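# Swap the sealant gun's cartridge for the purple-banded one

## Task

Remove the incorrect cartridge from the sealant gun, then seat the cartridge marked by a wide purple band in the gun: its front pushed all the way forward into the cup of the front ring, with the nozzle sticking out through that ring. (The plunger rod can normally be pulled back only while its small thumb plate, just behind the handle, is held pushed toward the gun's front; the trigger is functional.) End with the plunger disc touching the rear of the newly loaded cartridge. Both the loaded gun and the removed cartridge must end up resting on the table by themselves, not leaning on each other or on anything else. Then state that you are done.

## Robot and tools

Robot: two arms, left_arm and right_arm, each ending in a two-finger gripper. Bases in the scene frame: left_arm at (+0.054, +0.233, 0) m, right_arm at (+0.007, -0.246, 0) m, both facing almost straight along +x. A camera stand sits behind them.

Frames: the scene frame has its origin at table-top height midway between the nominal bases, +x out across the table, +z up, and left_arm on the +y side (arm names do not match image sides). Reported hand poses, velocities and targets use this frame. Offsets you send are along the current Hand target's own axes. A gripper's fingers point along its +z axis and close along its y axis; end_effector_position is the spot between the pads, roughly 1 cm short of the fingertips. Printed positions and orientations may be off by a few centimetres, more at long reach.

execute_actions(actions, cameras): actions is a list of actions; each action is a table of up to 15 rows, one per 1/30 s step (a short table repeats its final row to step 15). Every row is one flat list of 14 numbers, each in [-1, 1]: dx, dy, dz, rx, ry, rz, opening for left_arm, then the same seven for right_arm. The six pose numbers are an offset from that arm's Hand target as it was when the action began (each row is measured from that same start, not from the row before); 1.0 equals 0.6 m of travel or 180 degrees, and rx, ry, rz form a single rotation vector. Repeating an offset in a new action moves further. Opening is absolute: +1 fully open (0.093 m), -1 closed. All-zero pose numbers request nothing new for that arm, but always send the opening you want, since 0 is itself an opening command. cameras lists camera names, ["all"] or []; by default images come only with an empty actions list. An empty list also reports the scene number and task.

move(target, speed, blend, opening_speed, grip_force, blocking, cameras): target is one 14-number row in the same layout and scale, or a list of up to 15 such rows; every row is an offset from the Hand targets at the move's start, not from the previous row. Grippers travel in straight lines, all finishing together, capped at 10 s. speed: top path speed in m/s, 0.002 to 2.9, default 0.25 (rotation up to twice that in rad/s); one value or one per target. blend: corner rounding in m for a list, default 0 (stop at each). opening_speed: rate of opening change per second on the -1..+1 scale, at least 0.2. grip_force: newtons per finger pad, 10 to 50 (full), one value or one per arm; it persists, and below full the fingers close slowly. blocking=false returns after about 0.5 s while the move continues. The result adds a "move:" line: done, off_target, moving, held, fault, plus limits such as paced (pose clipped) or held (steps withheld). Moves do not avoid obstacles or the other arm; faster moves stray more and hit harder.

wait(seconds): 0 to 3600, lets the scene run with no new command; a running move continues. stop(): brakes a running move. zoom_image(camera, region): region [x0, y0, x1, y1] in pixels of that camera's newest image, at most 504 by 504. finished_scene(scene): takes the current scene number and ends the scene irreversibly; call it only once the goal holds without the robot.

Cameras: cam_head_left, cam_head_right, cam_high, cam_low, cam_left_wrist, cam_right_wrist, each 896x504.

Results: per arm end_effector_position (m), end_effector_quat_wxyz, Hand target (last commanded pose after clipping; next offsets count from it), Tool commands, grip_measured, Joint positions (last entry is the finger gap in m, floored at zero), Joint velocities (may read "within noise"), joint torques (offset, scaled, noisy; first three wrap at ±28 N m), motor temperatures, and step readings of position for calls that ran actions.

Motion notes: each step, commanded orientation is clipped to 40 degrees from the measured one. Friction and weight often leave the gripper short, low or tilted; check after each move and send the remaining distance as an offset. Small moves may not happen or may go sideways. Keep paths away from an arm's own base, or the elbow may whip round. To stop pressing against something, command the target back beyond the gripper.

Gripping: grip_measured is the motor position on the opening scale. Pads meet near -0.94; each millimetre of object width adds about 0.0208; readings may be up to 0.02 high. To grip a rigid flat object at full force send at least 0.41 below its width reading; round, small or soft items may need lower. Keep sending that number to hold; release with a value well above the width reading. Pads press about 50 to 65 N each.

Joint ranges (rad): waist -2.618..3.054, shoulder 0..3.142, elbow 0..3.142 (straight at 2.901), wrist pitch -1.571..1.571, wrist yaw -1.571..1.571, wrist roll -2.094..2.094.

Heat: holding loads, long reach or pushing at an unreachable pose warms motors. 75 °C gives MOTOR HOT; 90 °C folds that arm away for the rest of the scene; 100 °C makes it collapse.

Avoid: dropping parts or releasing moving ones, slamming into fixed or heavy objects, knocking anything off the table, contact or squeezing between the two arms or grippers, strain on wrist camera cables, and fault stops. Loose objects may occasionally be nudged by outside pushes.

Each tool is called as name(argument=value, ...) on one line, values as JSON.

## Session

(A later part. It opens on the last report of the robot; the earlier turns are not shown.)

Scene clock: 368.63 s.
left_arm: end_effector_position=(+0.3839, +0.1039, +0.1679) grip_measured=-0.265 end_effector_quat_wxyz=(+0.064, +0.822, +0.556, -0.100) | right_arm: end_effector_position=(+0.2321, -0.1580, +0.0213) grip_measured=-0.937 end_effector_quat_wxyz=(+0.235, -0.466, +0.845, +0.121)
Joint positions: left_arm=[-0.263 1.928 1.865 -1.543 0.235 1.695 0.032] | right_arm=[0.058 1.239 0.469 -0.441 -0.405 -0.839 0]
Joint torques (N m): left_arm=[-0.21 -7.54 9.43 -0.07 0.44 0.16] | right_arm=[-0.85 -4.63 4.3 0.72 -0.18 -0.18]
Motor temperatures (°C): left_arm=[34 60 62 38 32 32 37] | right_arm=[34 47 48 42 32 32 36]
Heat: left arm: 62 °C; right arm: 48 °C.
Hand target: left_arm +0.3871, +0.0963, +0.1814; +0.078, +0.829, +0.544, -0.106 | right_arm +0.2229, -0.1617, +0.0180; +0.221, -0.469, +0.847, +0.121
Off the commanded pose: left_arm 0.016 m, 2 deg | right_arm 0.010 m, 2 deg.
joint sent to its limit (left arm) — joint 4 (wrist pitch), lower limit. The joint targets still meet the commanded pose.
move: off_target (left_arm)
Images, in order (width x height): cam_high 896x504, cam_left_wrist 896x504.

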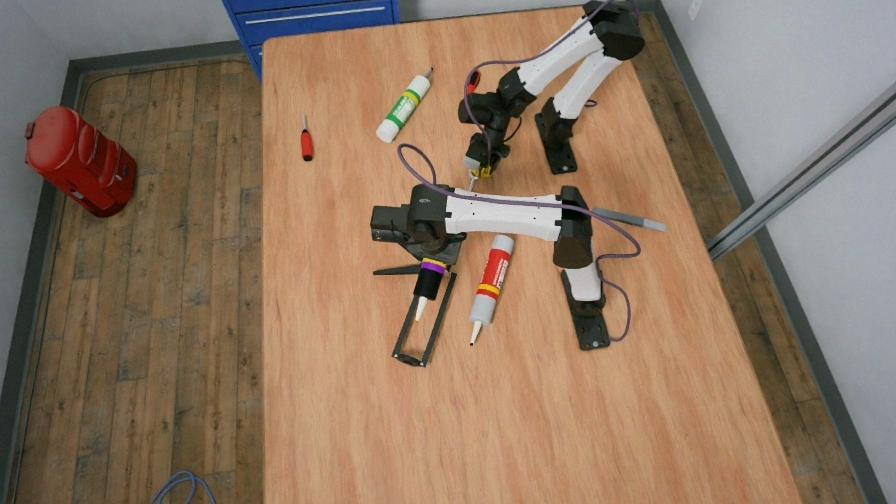

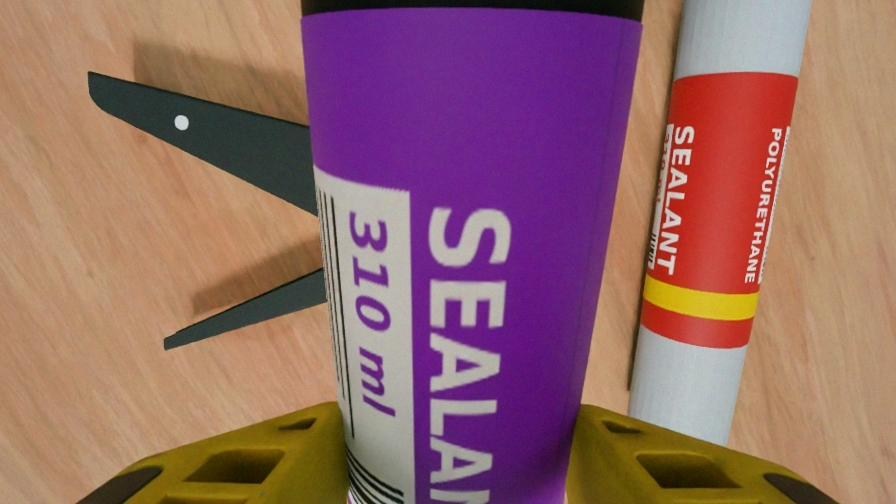

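move(target=[[0.0623,-0.0015,0.1478,0.0029,-0.0133,0.0107,-0.4,0,0,0,0,0,0,-1]], speed=0.1, cameras=["cam_left_wrist","cam_high","cam_low"])

zoom_image(camera="cam_high", region=[380, 240, 480, 380])

zoom_image(camera="cam_low", region=[400, 230, 600, 360])

Scene clock: 378.40 s.
left_arm: end_effector_position=(+0.3925, +0.1110, +0.0840) grip_measured=-0.265 end_effector_quat_wxyz=(+0.071, +0.835, +0.533, -0.116) | right_arm: end_effector_position=(+0.2321, -0.1580, +0.0213) grip_measured=-0.937 end_effector_quat_wxyz=(+0.235, -0.466, +0.845, +0.121)
Joint positions: left_arm=[-0.224 1.97 1.584 -1.248 0.265 1.792 0.032] | right_arm=[0.058 1.239 0.469 -0.441 -0.405 -0.839 0]
Joint torques (N m): left_arm=[0.79 -8.27 5.26 0.09 0.52 0.14] | right_arm=[-0.87 -4.7 4.3 0.74 -0.17 -0.19]
Motor temperatures (°C): left_arm=[34 59 62 38 32 32 37] | right_arm=[34 47 48 42 32 32 36]
Heat: left arm: 62 °C; right arm: 48 °C.
Hand target: left_arm +0.3926, +0.1080, +0.0861; +0.088, +0.836, +0.527, -0.125 | right_arm +0.2229, -0.1617, +0.0180; +0.221, -0.469, +0.847, +0.121
Off the commanded pose: left_arm 0.004 m, 2 deg | right_arm 0.010 m, 2 deg.
move: done
Images, in order (width x height): cam_high 896x504, cam_low 896x504, cam_left_wrist 896x504.

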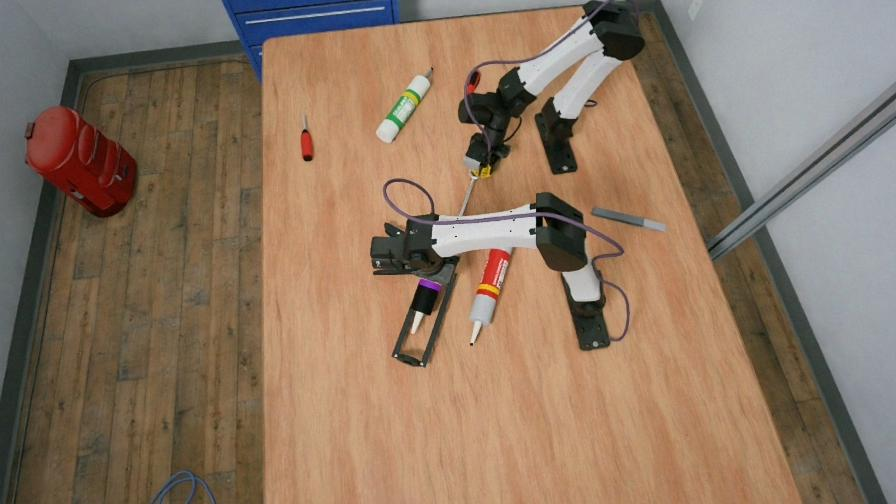

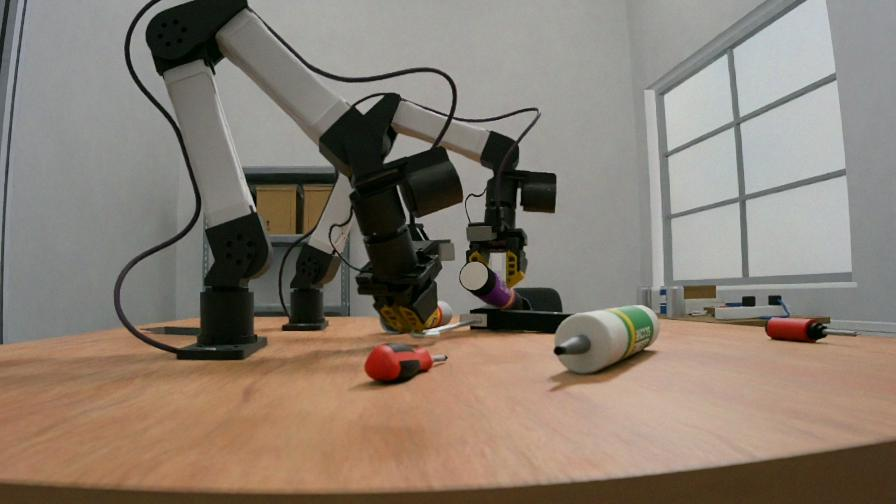

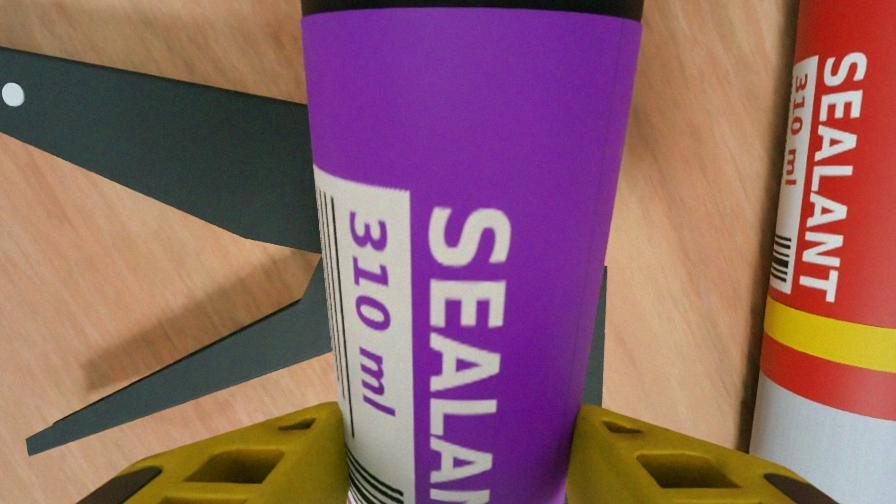

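Scaled by 3.600 from the camera's image (finer frame: 1280x720).

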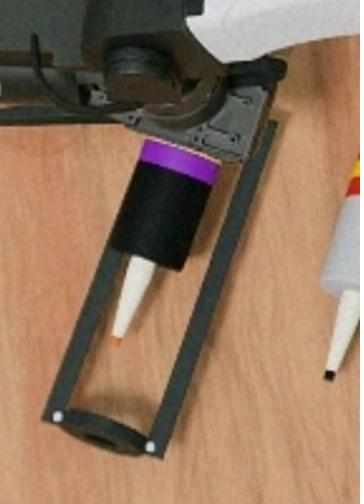

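Scaled by 2.520 from the camera's image (finer frame: 1280x720).

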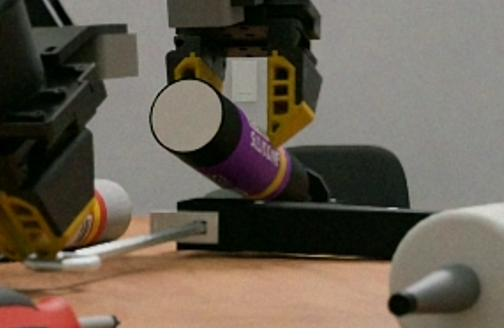

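move(target=[[0.0167,-0.017,-0.001,0,0,0,-0.4,0,0,0,0,0,0,-1]], speed=0.08, cameras=["cam_left_wrist","cam_high","cam_low"])

zoom_image(camera="cam_high", region=[380, 240, 480, 380])

Scene clock: 390.77 s.
left_arm: end_effector_position=(+0.3898, +0.1209, +0.0787) grip_measured=-0.264 end_effector_quat_wxyz=(+0.077, +0.832, +0.535, -0.127) | right_arm: end_effector_position=(+0.2321, -0.1580, +0.0213) grip_measured=-0.937 end_effector_quat_wxyz=(+0.235, -0.466, +0.845, +0.121)
Joint positions: left_arm=[-0.188 1.966 1.551 -1.238 0.288 1.826 0.033] | right_arm=[0.058 1.239 0.469 -0.441 -0.405 -0.839 0]
Joint torques (N m): left_arm=[0.5 -9.52 4.38 0.06 0.29 0.16] | right_arm=[-0.9 -4.7 4.29 0.74 -0.17 -0.2]
Motor temperatures (°C): left_arm=[34 61 61 38 32 32 37] | right_arm=[34 47 48 41 32 32 36]
Heat: left arm: 61 °C; right arm: 48 °C.
Hand target: left_arm +0.3875, +0.1212, +0.0835; +0.088, +0.836, +0.527, -0.125 | right_arm +0.2229, -0.1617, +0.0180; +0.221, -0.469, +0.847, +0.121
Off the commanded pose: left_arm 0.005 m, 2 deg | right_arm 0.010 m, 2 deg.
move: done
Images, in order (width x height): cam_high 896x504, cam_low 896x504, cam_left_wrist 896x504.

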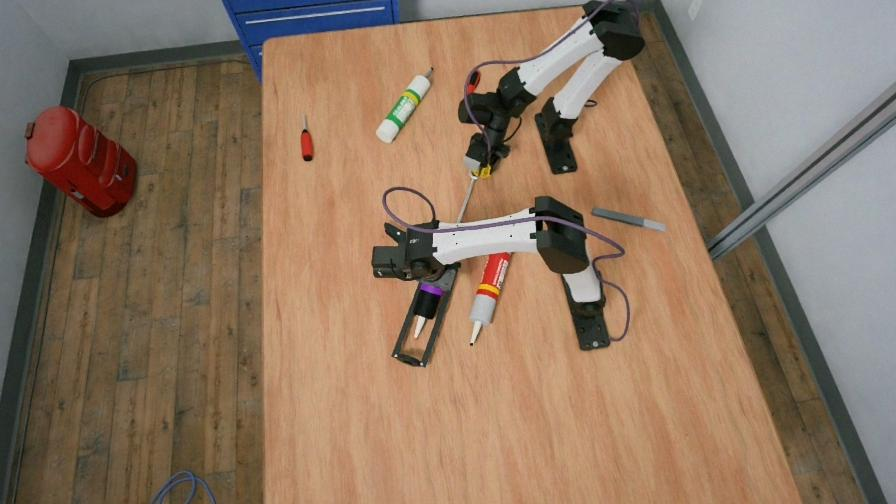

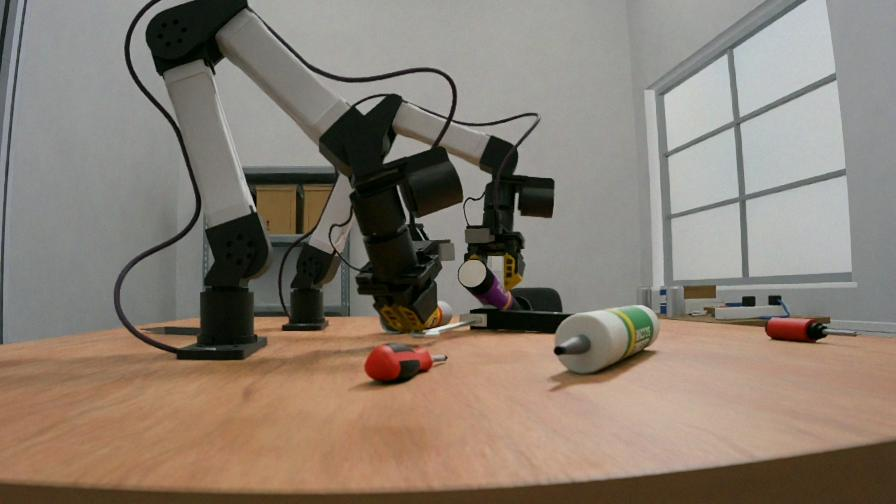

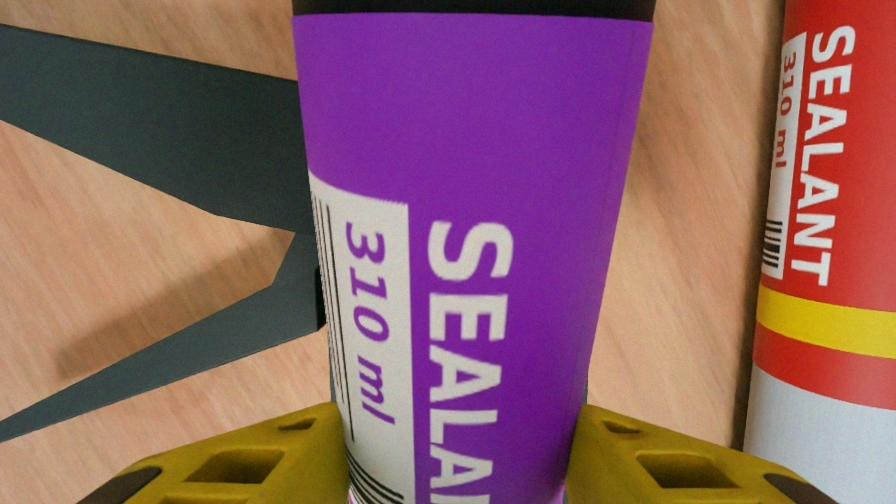

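Scaled by 3.600 from the camera's image (finer frame: 1280x720).

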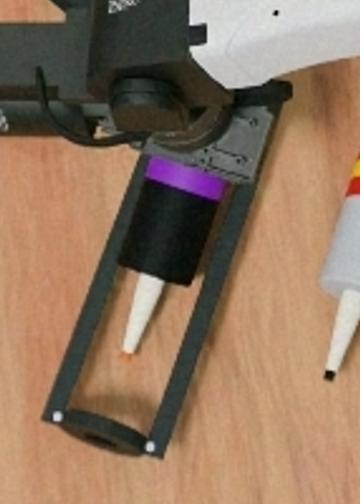

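move(target=[[0.0463,-0.0007,-0.047,0,0,0,-0.4,0,0,0,0,0,0,-1]], speed=0.08, cameras=["cam_left_wrist","cam_high","cam_low"])

zoom_image(camera="cam_high", region=[380, 240, 480, 380])

zoom_image(camera="cam_low", region=[400, 230, 600, 360])

Scene clock: 400.20 s.
left_arm: end_effector_position=(+0.3958, +0.1555, +0.0895) grip_measured=-0.264 end_effector_quat_wxyz=(+0.072, +0.832, +0.535, -0.127) | right_arm: end_effector_position=(+0.2321, -0.1580, +0.0213) grip_measured=-0.937 end_effector_quat_wxyz=(+0.235, -0.466, +0.845, +0.121)
Joint positions: left_arm=[-0.095 1.978 1.611 -1.318 0.271 1.922 0.033] | right_arm=[0.058 1.239 0.469 -0.441 -0.405 -0.839 0]
Joint torques (N m): left_arm=[0.28 -7.9 9.14 -0.38 0.38 0.2] | right_arm=[-0.9 -4.6 4.26 0.74 -0.18 -0.17]
Motor temperatures (°C): left_arm=[34 62 60 38 32 32 37] | right_arm=[34 47 48 41 32 32 37]
Heat: left arm: 62 °C; right arm: 48 °C.
Hand target: left_arm +0.4019, +0.1530, +0.1019; +0.088, +0.836, +0.527, -0.125 | right_arm +0.2230, -0.1617, +0.0180; +0.221, -0.469, +0.847, +0.121
Off the commanded pose: left_arm 0.014 m, 2 deg | right_arm 0.010 m, 2 deg.
move: off_target (left_arm)
Images, in order (width x height): cam_high 896x504, cam_low 896x504, cam_left_wrist 896x504.

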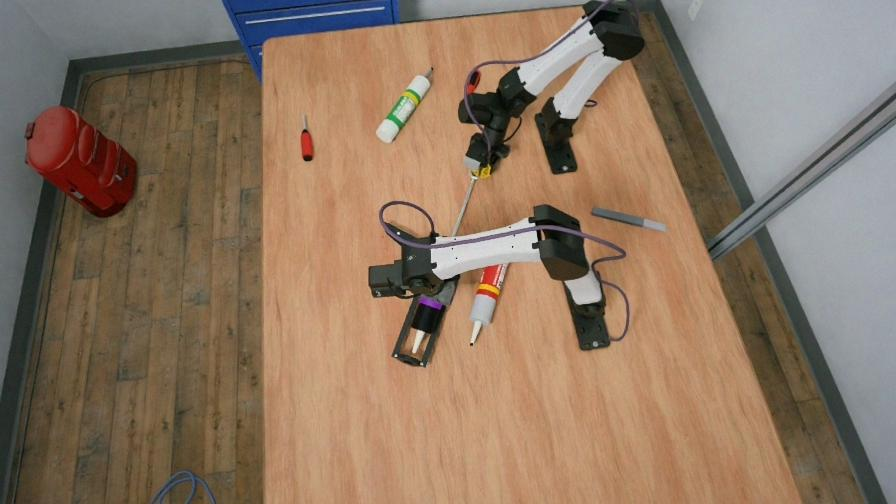

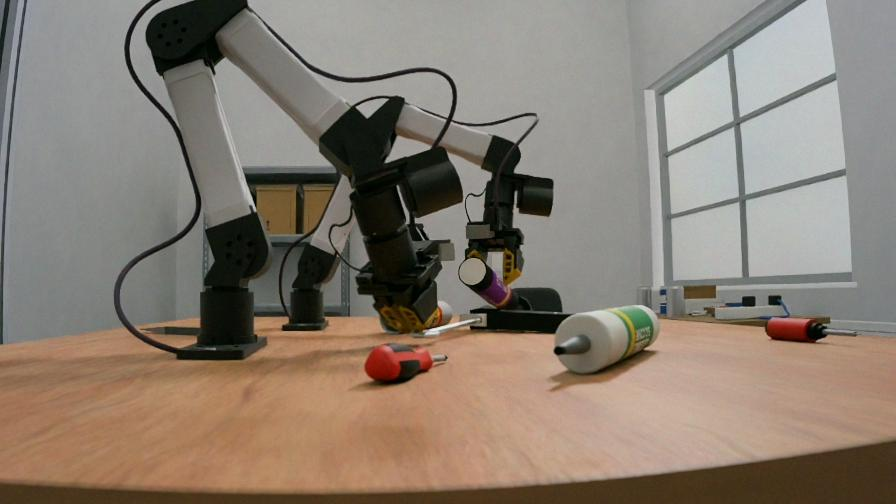

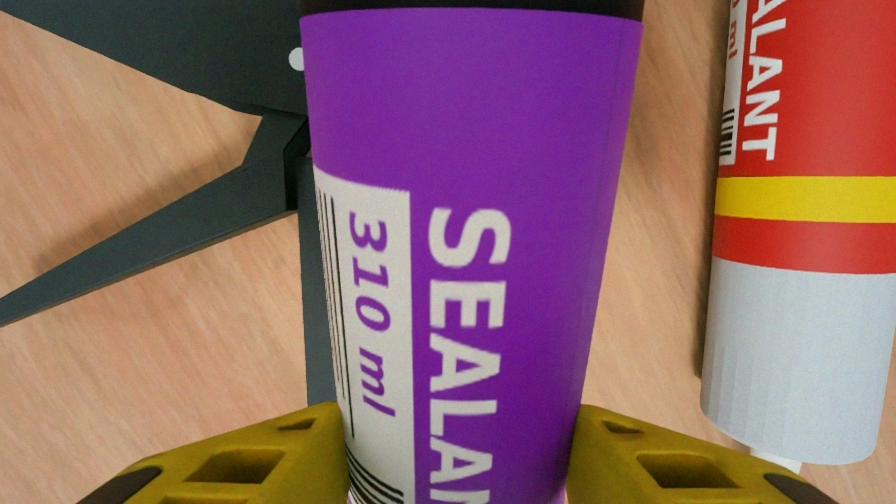

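Scaled by 3.600 from the camera's image (finer frame: 1280x720).

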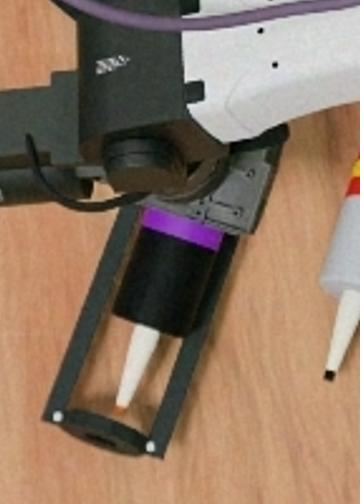

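Scaled by 2.520 from the camera's image (finer frame: 1280x720).

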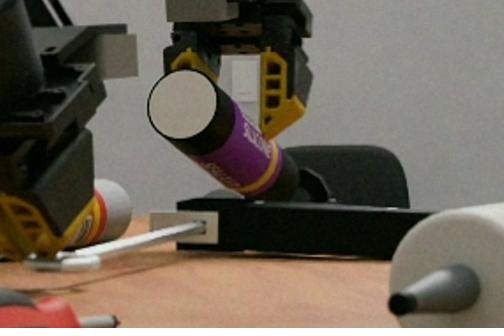

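execute_actions(actions=[])

zoom_image(camera="cam_high", region=[380, 240, 480, 380])

Scene clock: 407.23 s.
left_arm: end_effector_position=(+0.3957, +0.1555, +0.0895) grip_measured=-0.264 end_effector_quat_wxyz=(+0.072, +0.832, +0.535, -0.127) | right_arm: end_effector_position=(+0.2321, -0.1580, +0.0213) grip_measured=-0.937 end_effector_quat_wxyz=(+0.235, -0.466, +0.845, +0.121)
Joint positions: left_arm=[-0.095 1.978 1.611 -1.319 0.271 1.922 0.033] | right_arm=[0.058 1.239 0.469 -0.441 -0.405 -0.839 0]
Joint velocities: within noise
Joint torques (N m): left_arm=[0.47 -7.88 9.16 -0.31 0.38 0.15] | right_arm=[-0.88 -4.7 4.33 0.74 -0.19 -0.19]
Motor temperatures (°C): left_arm=[34 61 61 38 32 32 37] | right_arm=[34 46 48 41 32 32 37]
Heat: left arm: 61 °C; right arm: 48 °C.
Hand target: left_arm +0.4019, +0.1530, +0.1019; +0.088, +0.836, +0.527, -0.125 | right_arm +0.2230, -0.1617, +0.0180; +0.221, -0.469, +0.847, +0.121
Tool commands: left_gripper/opening=-0.4 right_gripper/opening=-1.0
Off the commanded pose: left_arm 0.014 m, 2 deg | right_arm 0.010 m, 2 deg.

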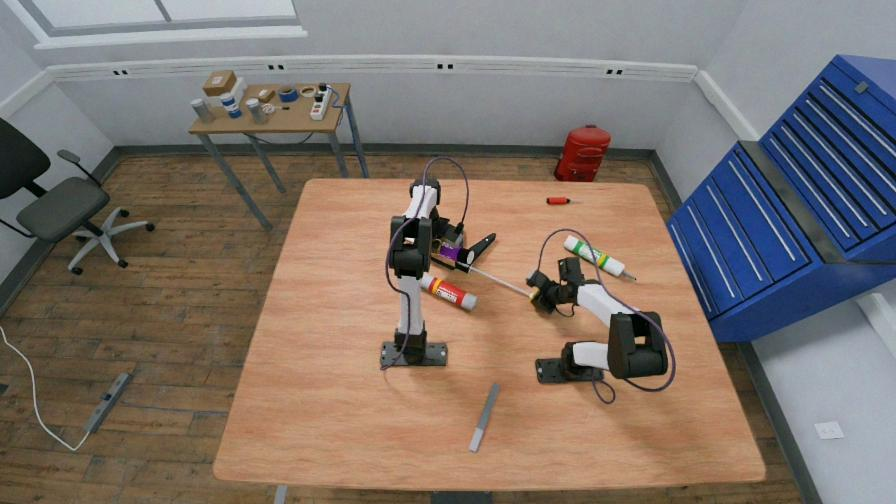

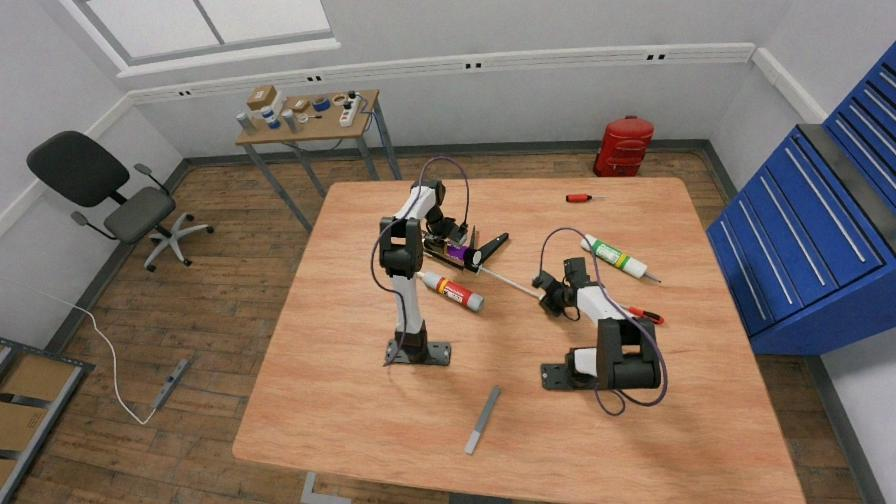

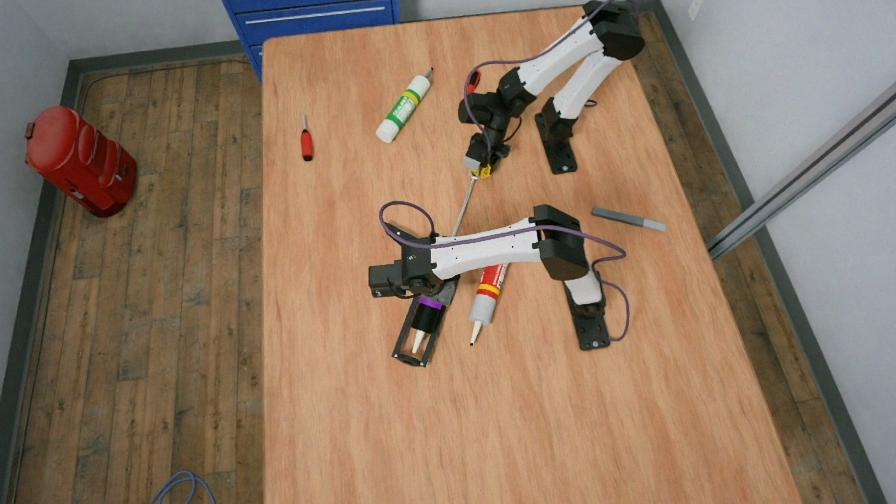

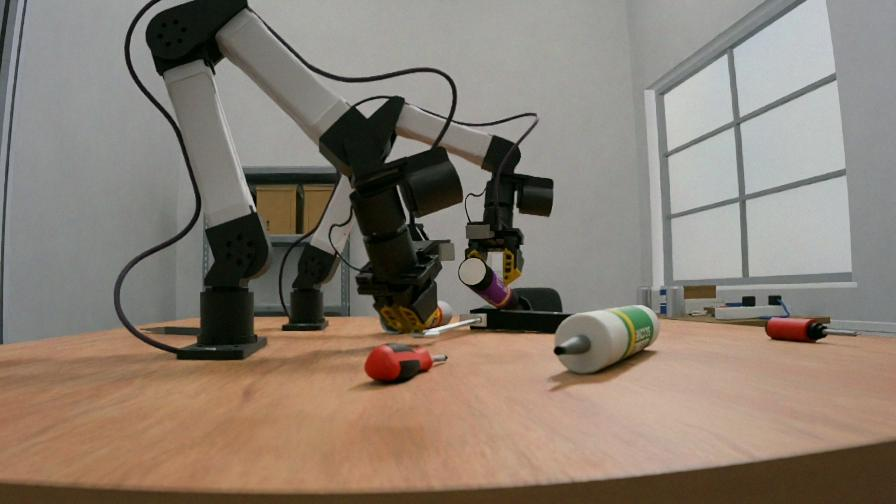

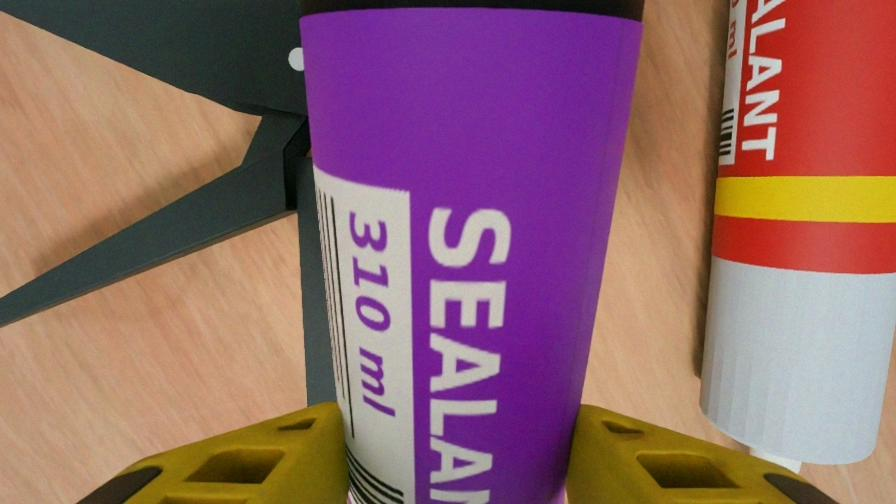

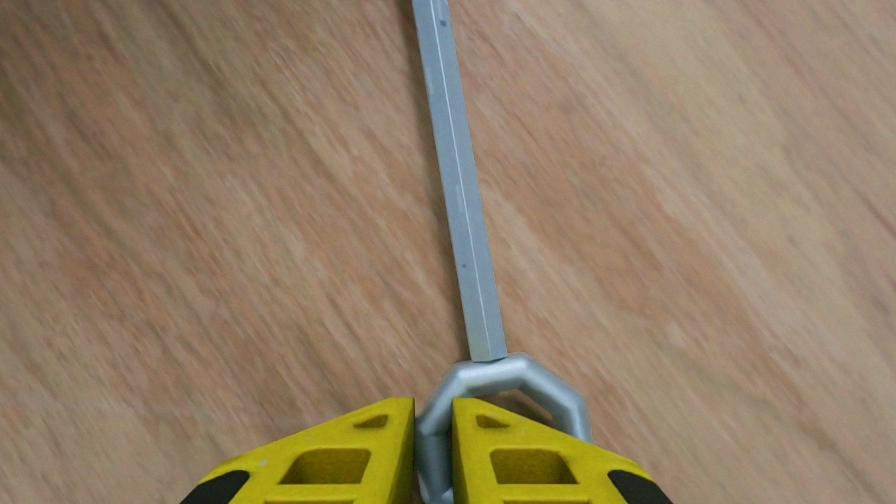

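Scaled by 3.600 from the camera's image (finer frame: 1280x720).

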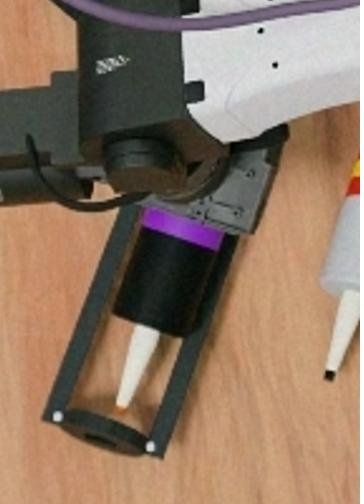

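move(target=[0.0535,-0.0012,0.0232,0,0,0,-0.4,0,0,0,0,0,0,-1], speed=0.06, cameras=["cam_high"])

zoom_image(camera="cam_high", region=[380, 240, 480, 380])

Scene clock: 411.87 s.
left_arm: end_effector_position=(+0.4048, +0.1735, +0.0713) grip_measured=-0.264 end_effector_quat_wxyz=(+0.076, +0.835, +0.529, -0.133) | right_arm: end_effector_position=(+0.2319, -0.1583, +0.0215) grip_measured=-0.937 end_effector_quat_wxyz=(+0.235, -0.466, +0.844, +0.120)
Joint positions: left_arm=[-0.039 2.031 1.611 -1.289 0.276 1.994 0.033] | right_arm=[0.058 1.237 0.469 -0.443 -0.403 -0.84 0]
Joint torques (N m): left_arm=[1.33 -7.99 8.05 -0.19 0.25 0.13] | right_arm=[-0.91 -4.48 4.31 0.76 -0.2 -0.16]
Motor temperatures (°C): left_arm=[34 61 62 37 32 32 38] | right_arm=[34 46 48 41 32 32 37]
Heat: left arm: 62 °C; right arm: 48 °C.
Hand target: left_arm +0.4128, +0.1771, +0.0791; +0.088, +0.836, +0.527, -0.125 | right_arm +0.2230, -0.1617, +0.0180; +0.221, -0.469, +0.847, +0.121
Off the commanded pose: left_arm 0.012 m, 2 deg | right_arm 0.010 m, 2 deg.
move: off_target (left_arm)

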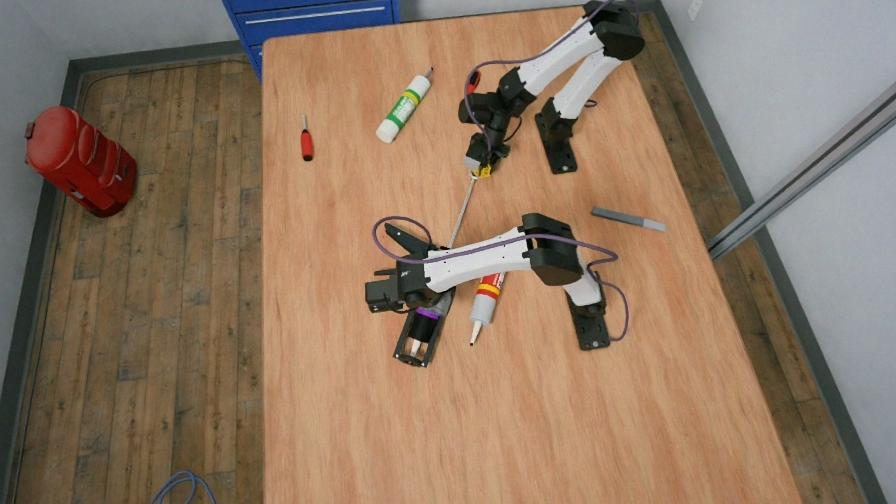

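Scaled by 3.600 from the camera's image (finer frame: 1280x720).

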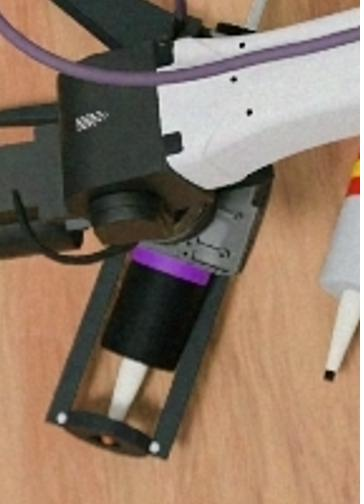

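wait(seconds=0, cameras=["cam_high","cam_head_left","cam_low","cam_left_wrist"])

zoom_image(camera="cam_high", region=[385, 320, 445, 380])

zoom_image(camera="cam_low", region=[440, 220, 600, 360])

zoom_image(camera="cam_head_left", region=[390, 200, 500, 300])

Scene clock: 414.80 s.
left_arm: end_effector_position=(+0.4048, +0.1735, +0.0713) grip_measured=-0.264 end_effector_quat_wxyz=(+0.076, +0.835, +0.529, -0.133) | right_arm: end_effector_position=(+0.2319, -0.1583, +0.0215) grip_measured=-0.937 end_effector_quat_wxyz=(+0.235, -0.466, +0.844, +0.120)
Joint positions: left_arm=[-0.039 2.031 1.611 -1.289 0.276 1.994 0.033] | right_arm=[0.058 1.237 0.469 -0.443 -0.403 -0.84 0]
Joint torques (N m): left_arm=[1.29 -8.05 8.17 -0.2 0.26 0.12] | right_arm=[-0.95 -4.48 4.31 0.77 -0.19 -0.17]
Motor temperatures (°C): left_arm=[34 61 62 37 32 32 38] | right_arm=[34 46 48 41 32 32 37]
Heat: left arm: 62 °C; right arm: 48 °C.
Hand target: left_arm +0.4128, +0.1771, +0.0791; +0.088, +0.836, +0.527, -0.125 | right_arm +0.2230, -0.1617, +0.0180; +0.221, -0.469, +0.847, +0.121
Tool commands: left_gripper/opening=-0.4 right_gripper/opening=-1.0
Off the commanded pose: left_arm 0.012 m, 2 deg | right_arm 0.010 m, 2 deg.
Images, in order (width x height): cam_head_left 896x504, cam_high 896x504, cam_low 896x504, cam_left_wrist 896x504.

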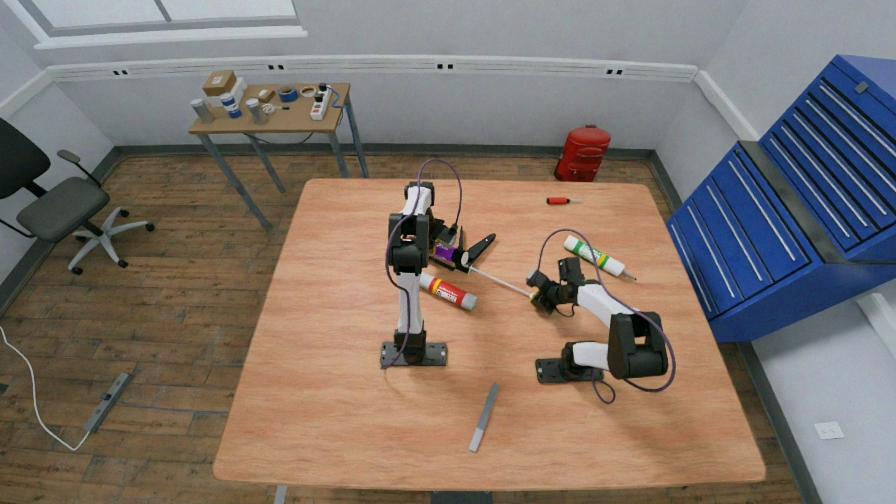

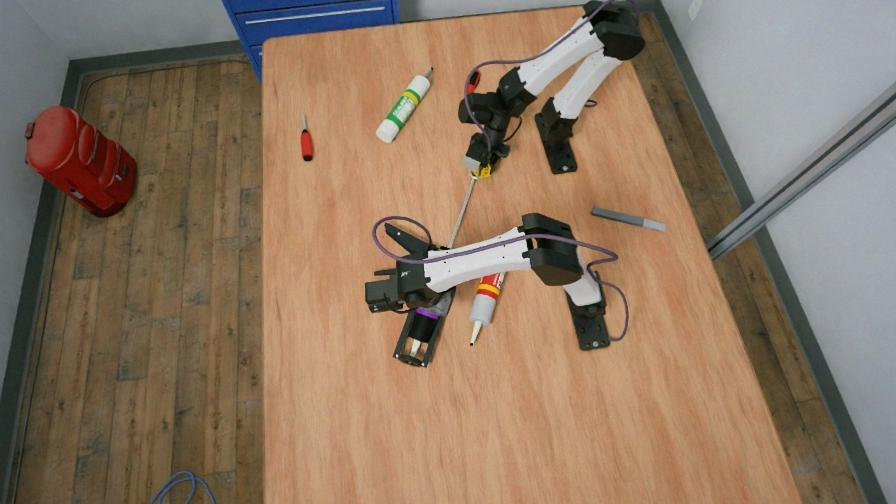

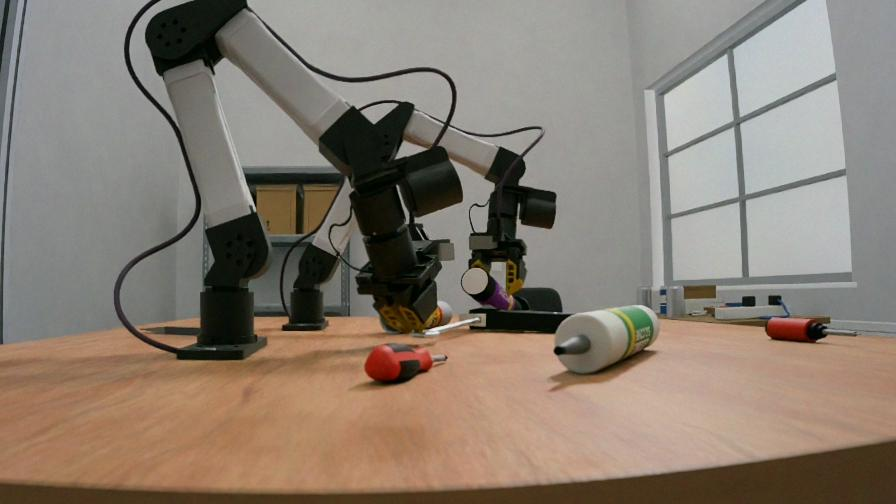

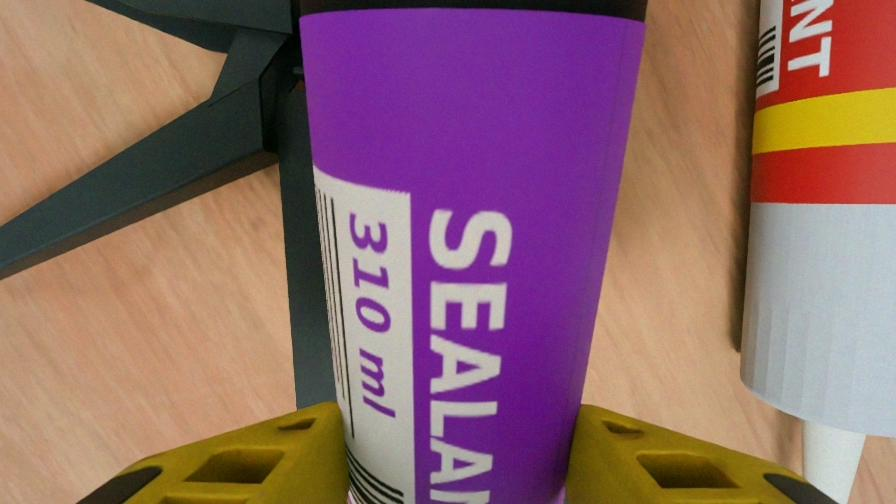

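Scaled by 8.400 from the camera's image (finer frame: 1280x720).

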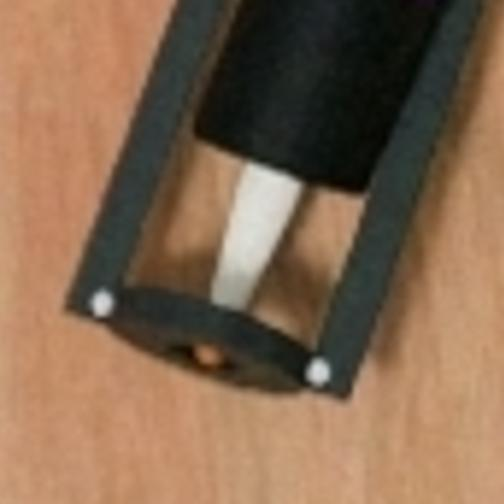

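Scaled by 3.150 from the camera's image (finer frame: 1280x720).

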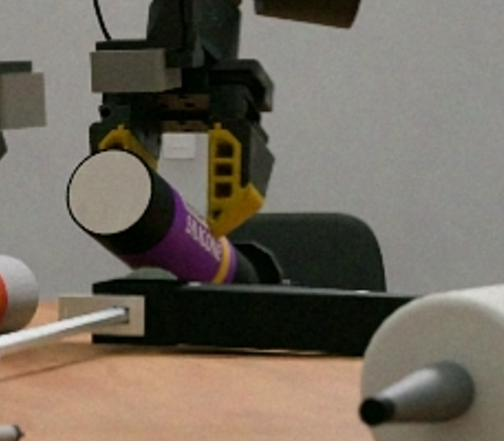

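Scaled by 4.582 from the camera's image (finer frame: 1280x720).

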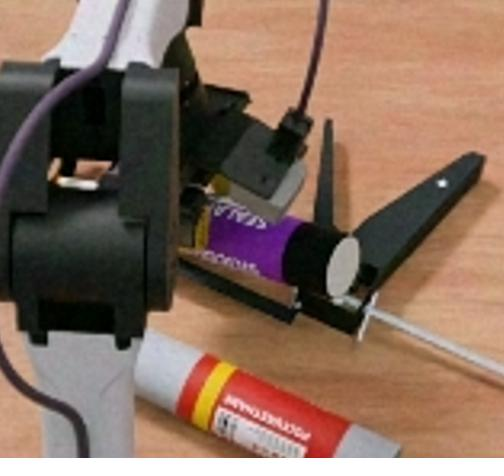

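move(target=[[-0.0072,0.0004,-0.0229,0,0.011,0,-0.4,0,0,0,0,0,0,-1],[0.0166,0,-0.0304,0,0.011,0,-0.4,0,0,0,0,0,0,-1]], speed=0.06, blend=0.005, cameras=["cam_high","cam_low"])

zoom_image(camera="cam_high", region=[385, 320, 445, 380])

zoom_image(camera="cam_low", region=[440, 220, 600, 360])

Scene clock: 426.47 s.
left_arm: end_effector_position=(+0.4068, +0.1793, +0.0830) grip_measured=-0.264 end_effector_quat_wxyz=(+0.075, +0.836, +0.527, -0.134) | right_arm: end_effector_position=(+0.2318, -0.1583, +0.0215) grip_measured=-0.937 end_effector_quat_wxyz=(+0.235, -0.466, +0.845, +0.120)
Joint positions: left_arm=[-0.025 2.035 1.664 -1.345 0.273 2.014 0.033] | right_arm=[0.058 1.237 0.469 -0.443 -0.403 -0.84 0]
Joint torques (N m): left_arm=[1.91 -8.2 9.5 -0.22 -0.03 0.1] | right_arm=[-0.92 -4.55 4.27 0.75 -0.18 -0.17]
Motor temperatures (°C): left_arm=[34 62 62 37 32 32 38] | right_arm=[34 46 48 41 32 32 37]
Heat: left arm: 62 °C; right arm: 48 °C.
Hand target: left_arm +0.4191, +0.1907, +0.0935; +0.079, +0.838, +0.529, -0.110 | right_arm +0.2229, -0.1617, +0.0180; +0.221, -0.469, +0.847, +0.121
Off the commanded pose: left_arm 0.020 m, 3 deg | right_arm 0.010 m, 2 deg.
move: off_target (left_arm)

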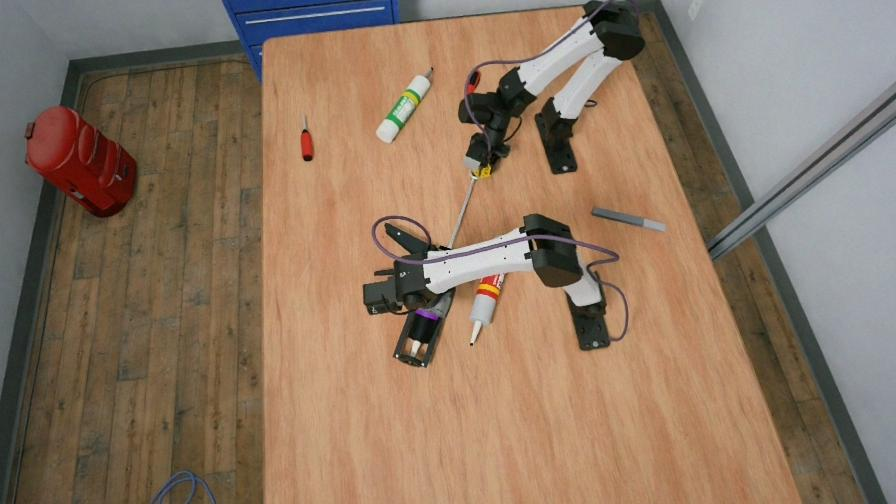

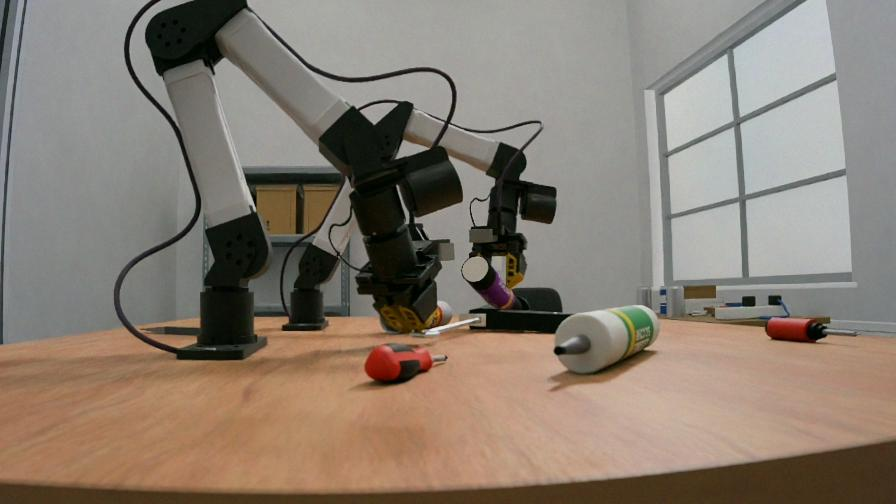

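Scaled by 8.400 from the camera's image (finer frame: 1280x720).

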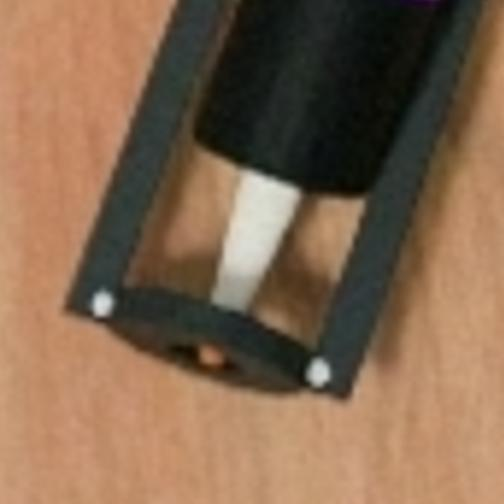

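Scaled by 3.150 from the camera's image (finer frame: 1280x720).

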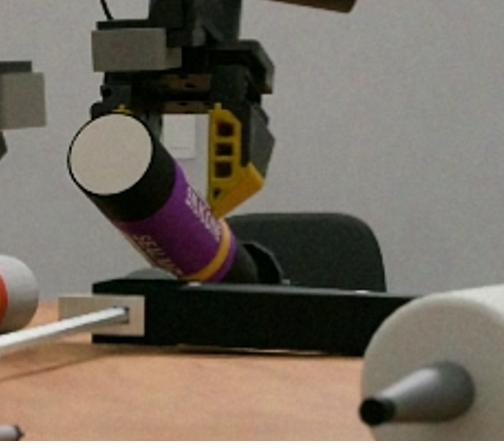

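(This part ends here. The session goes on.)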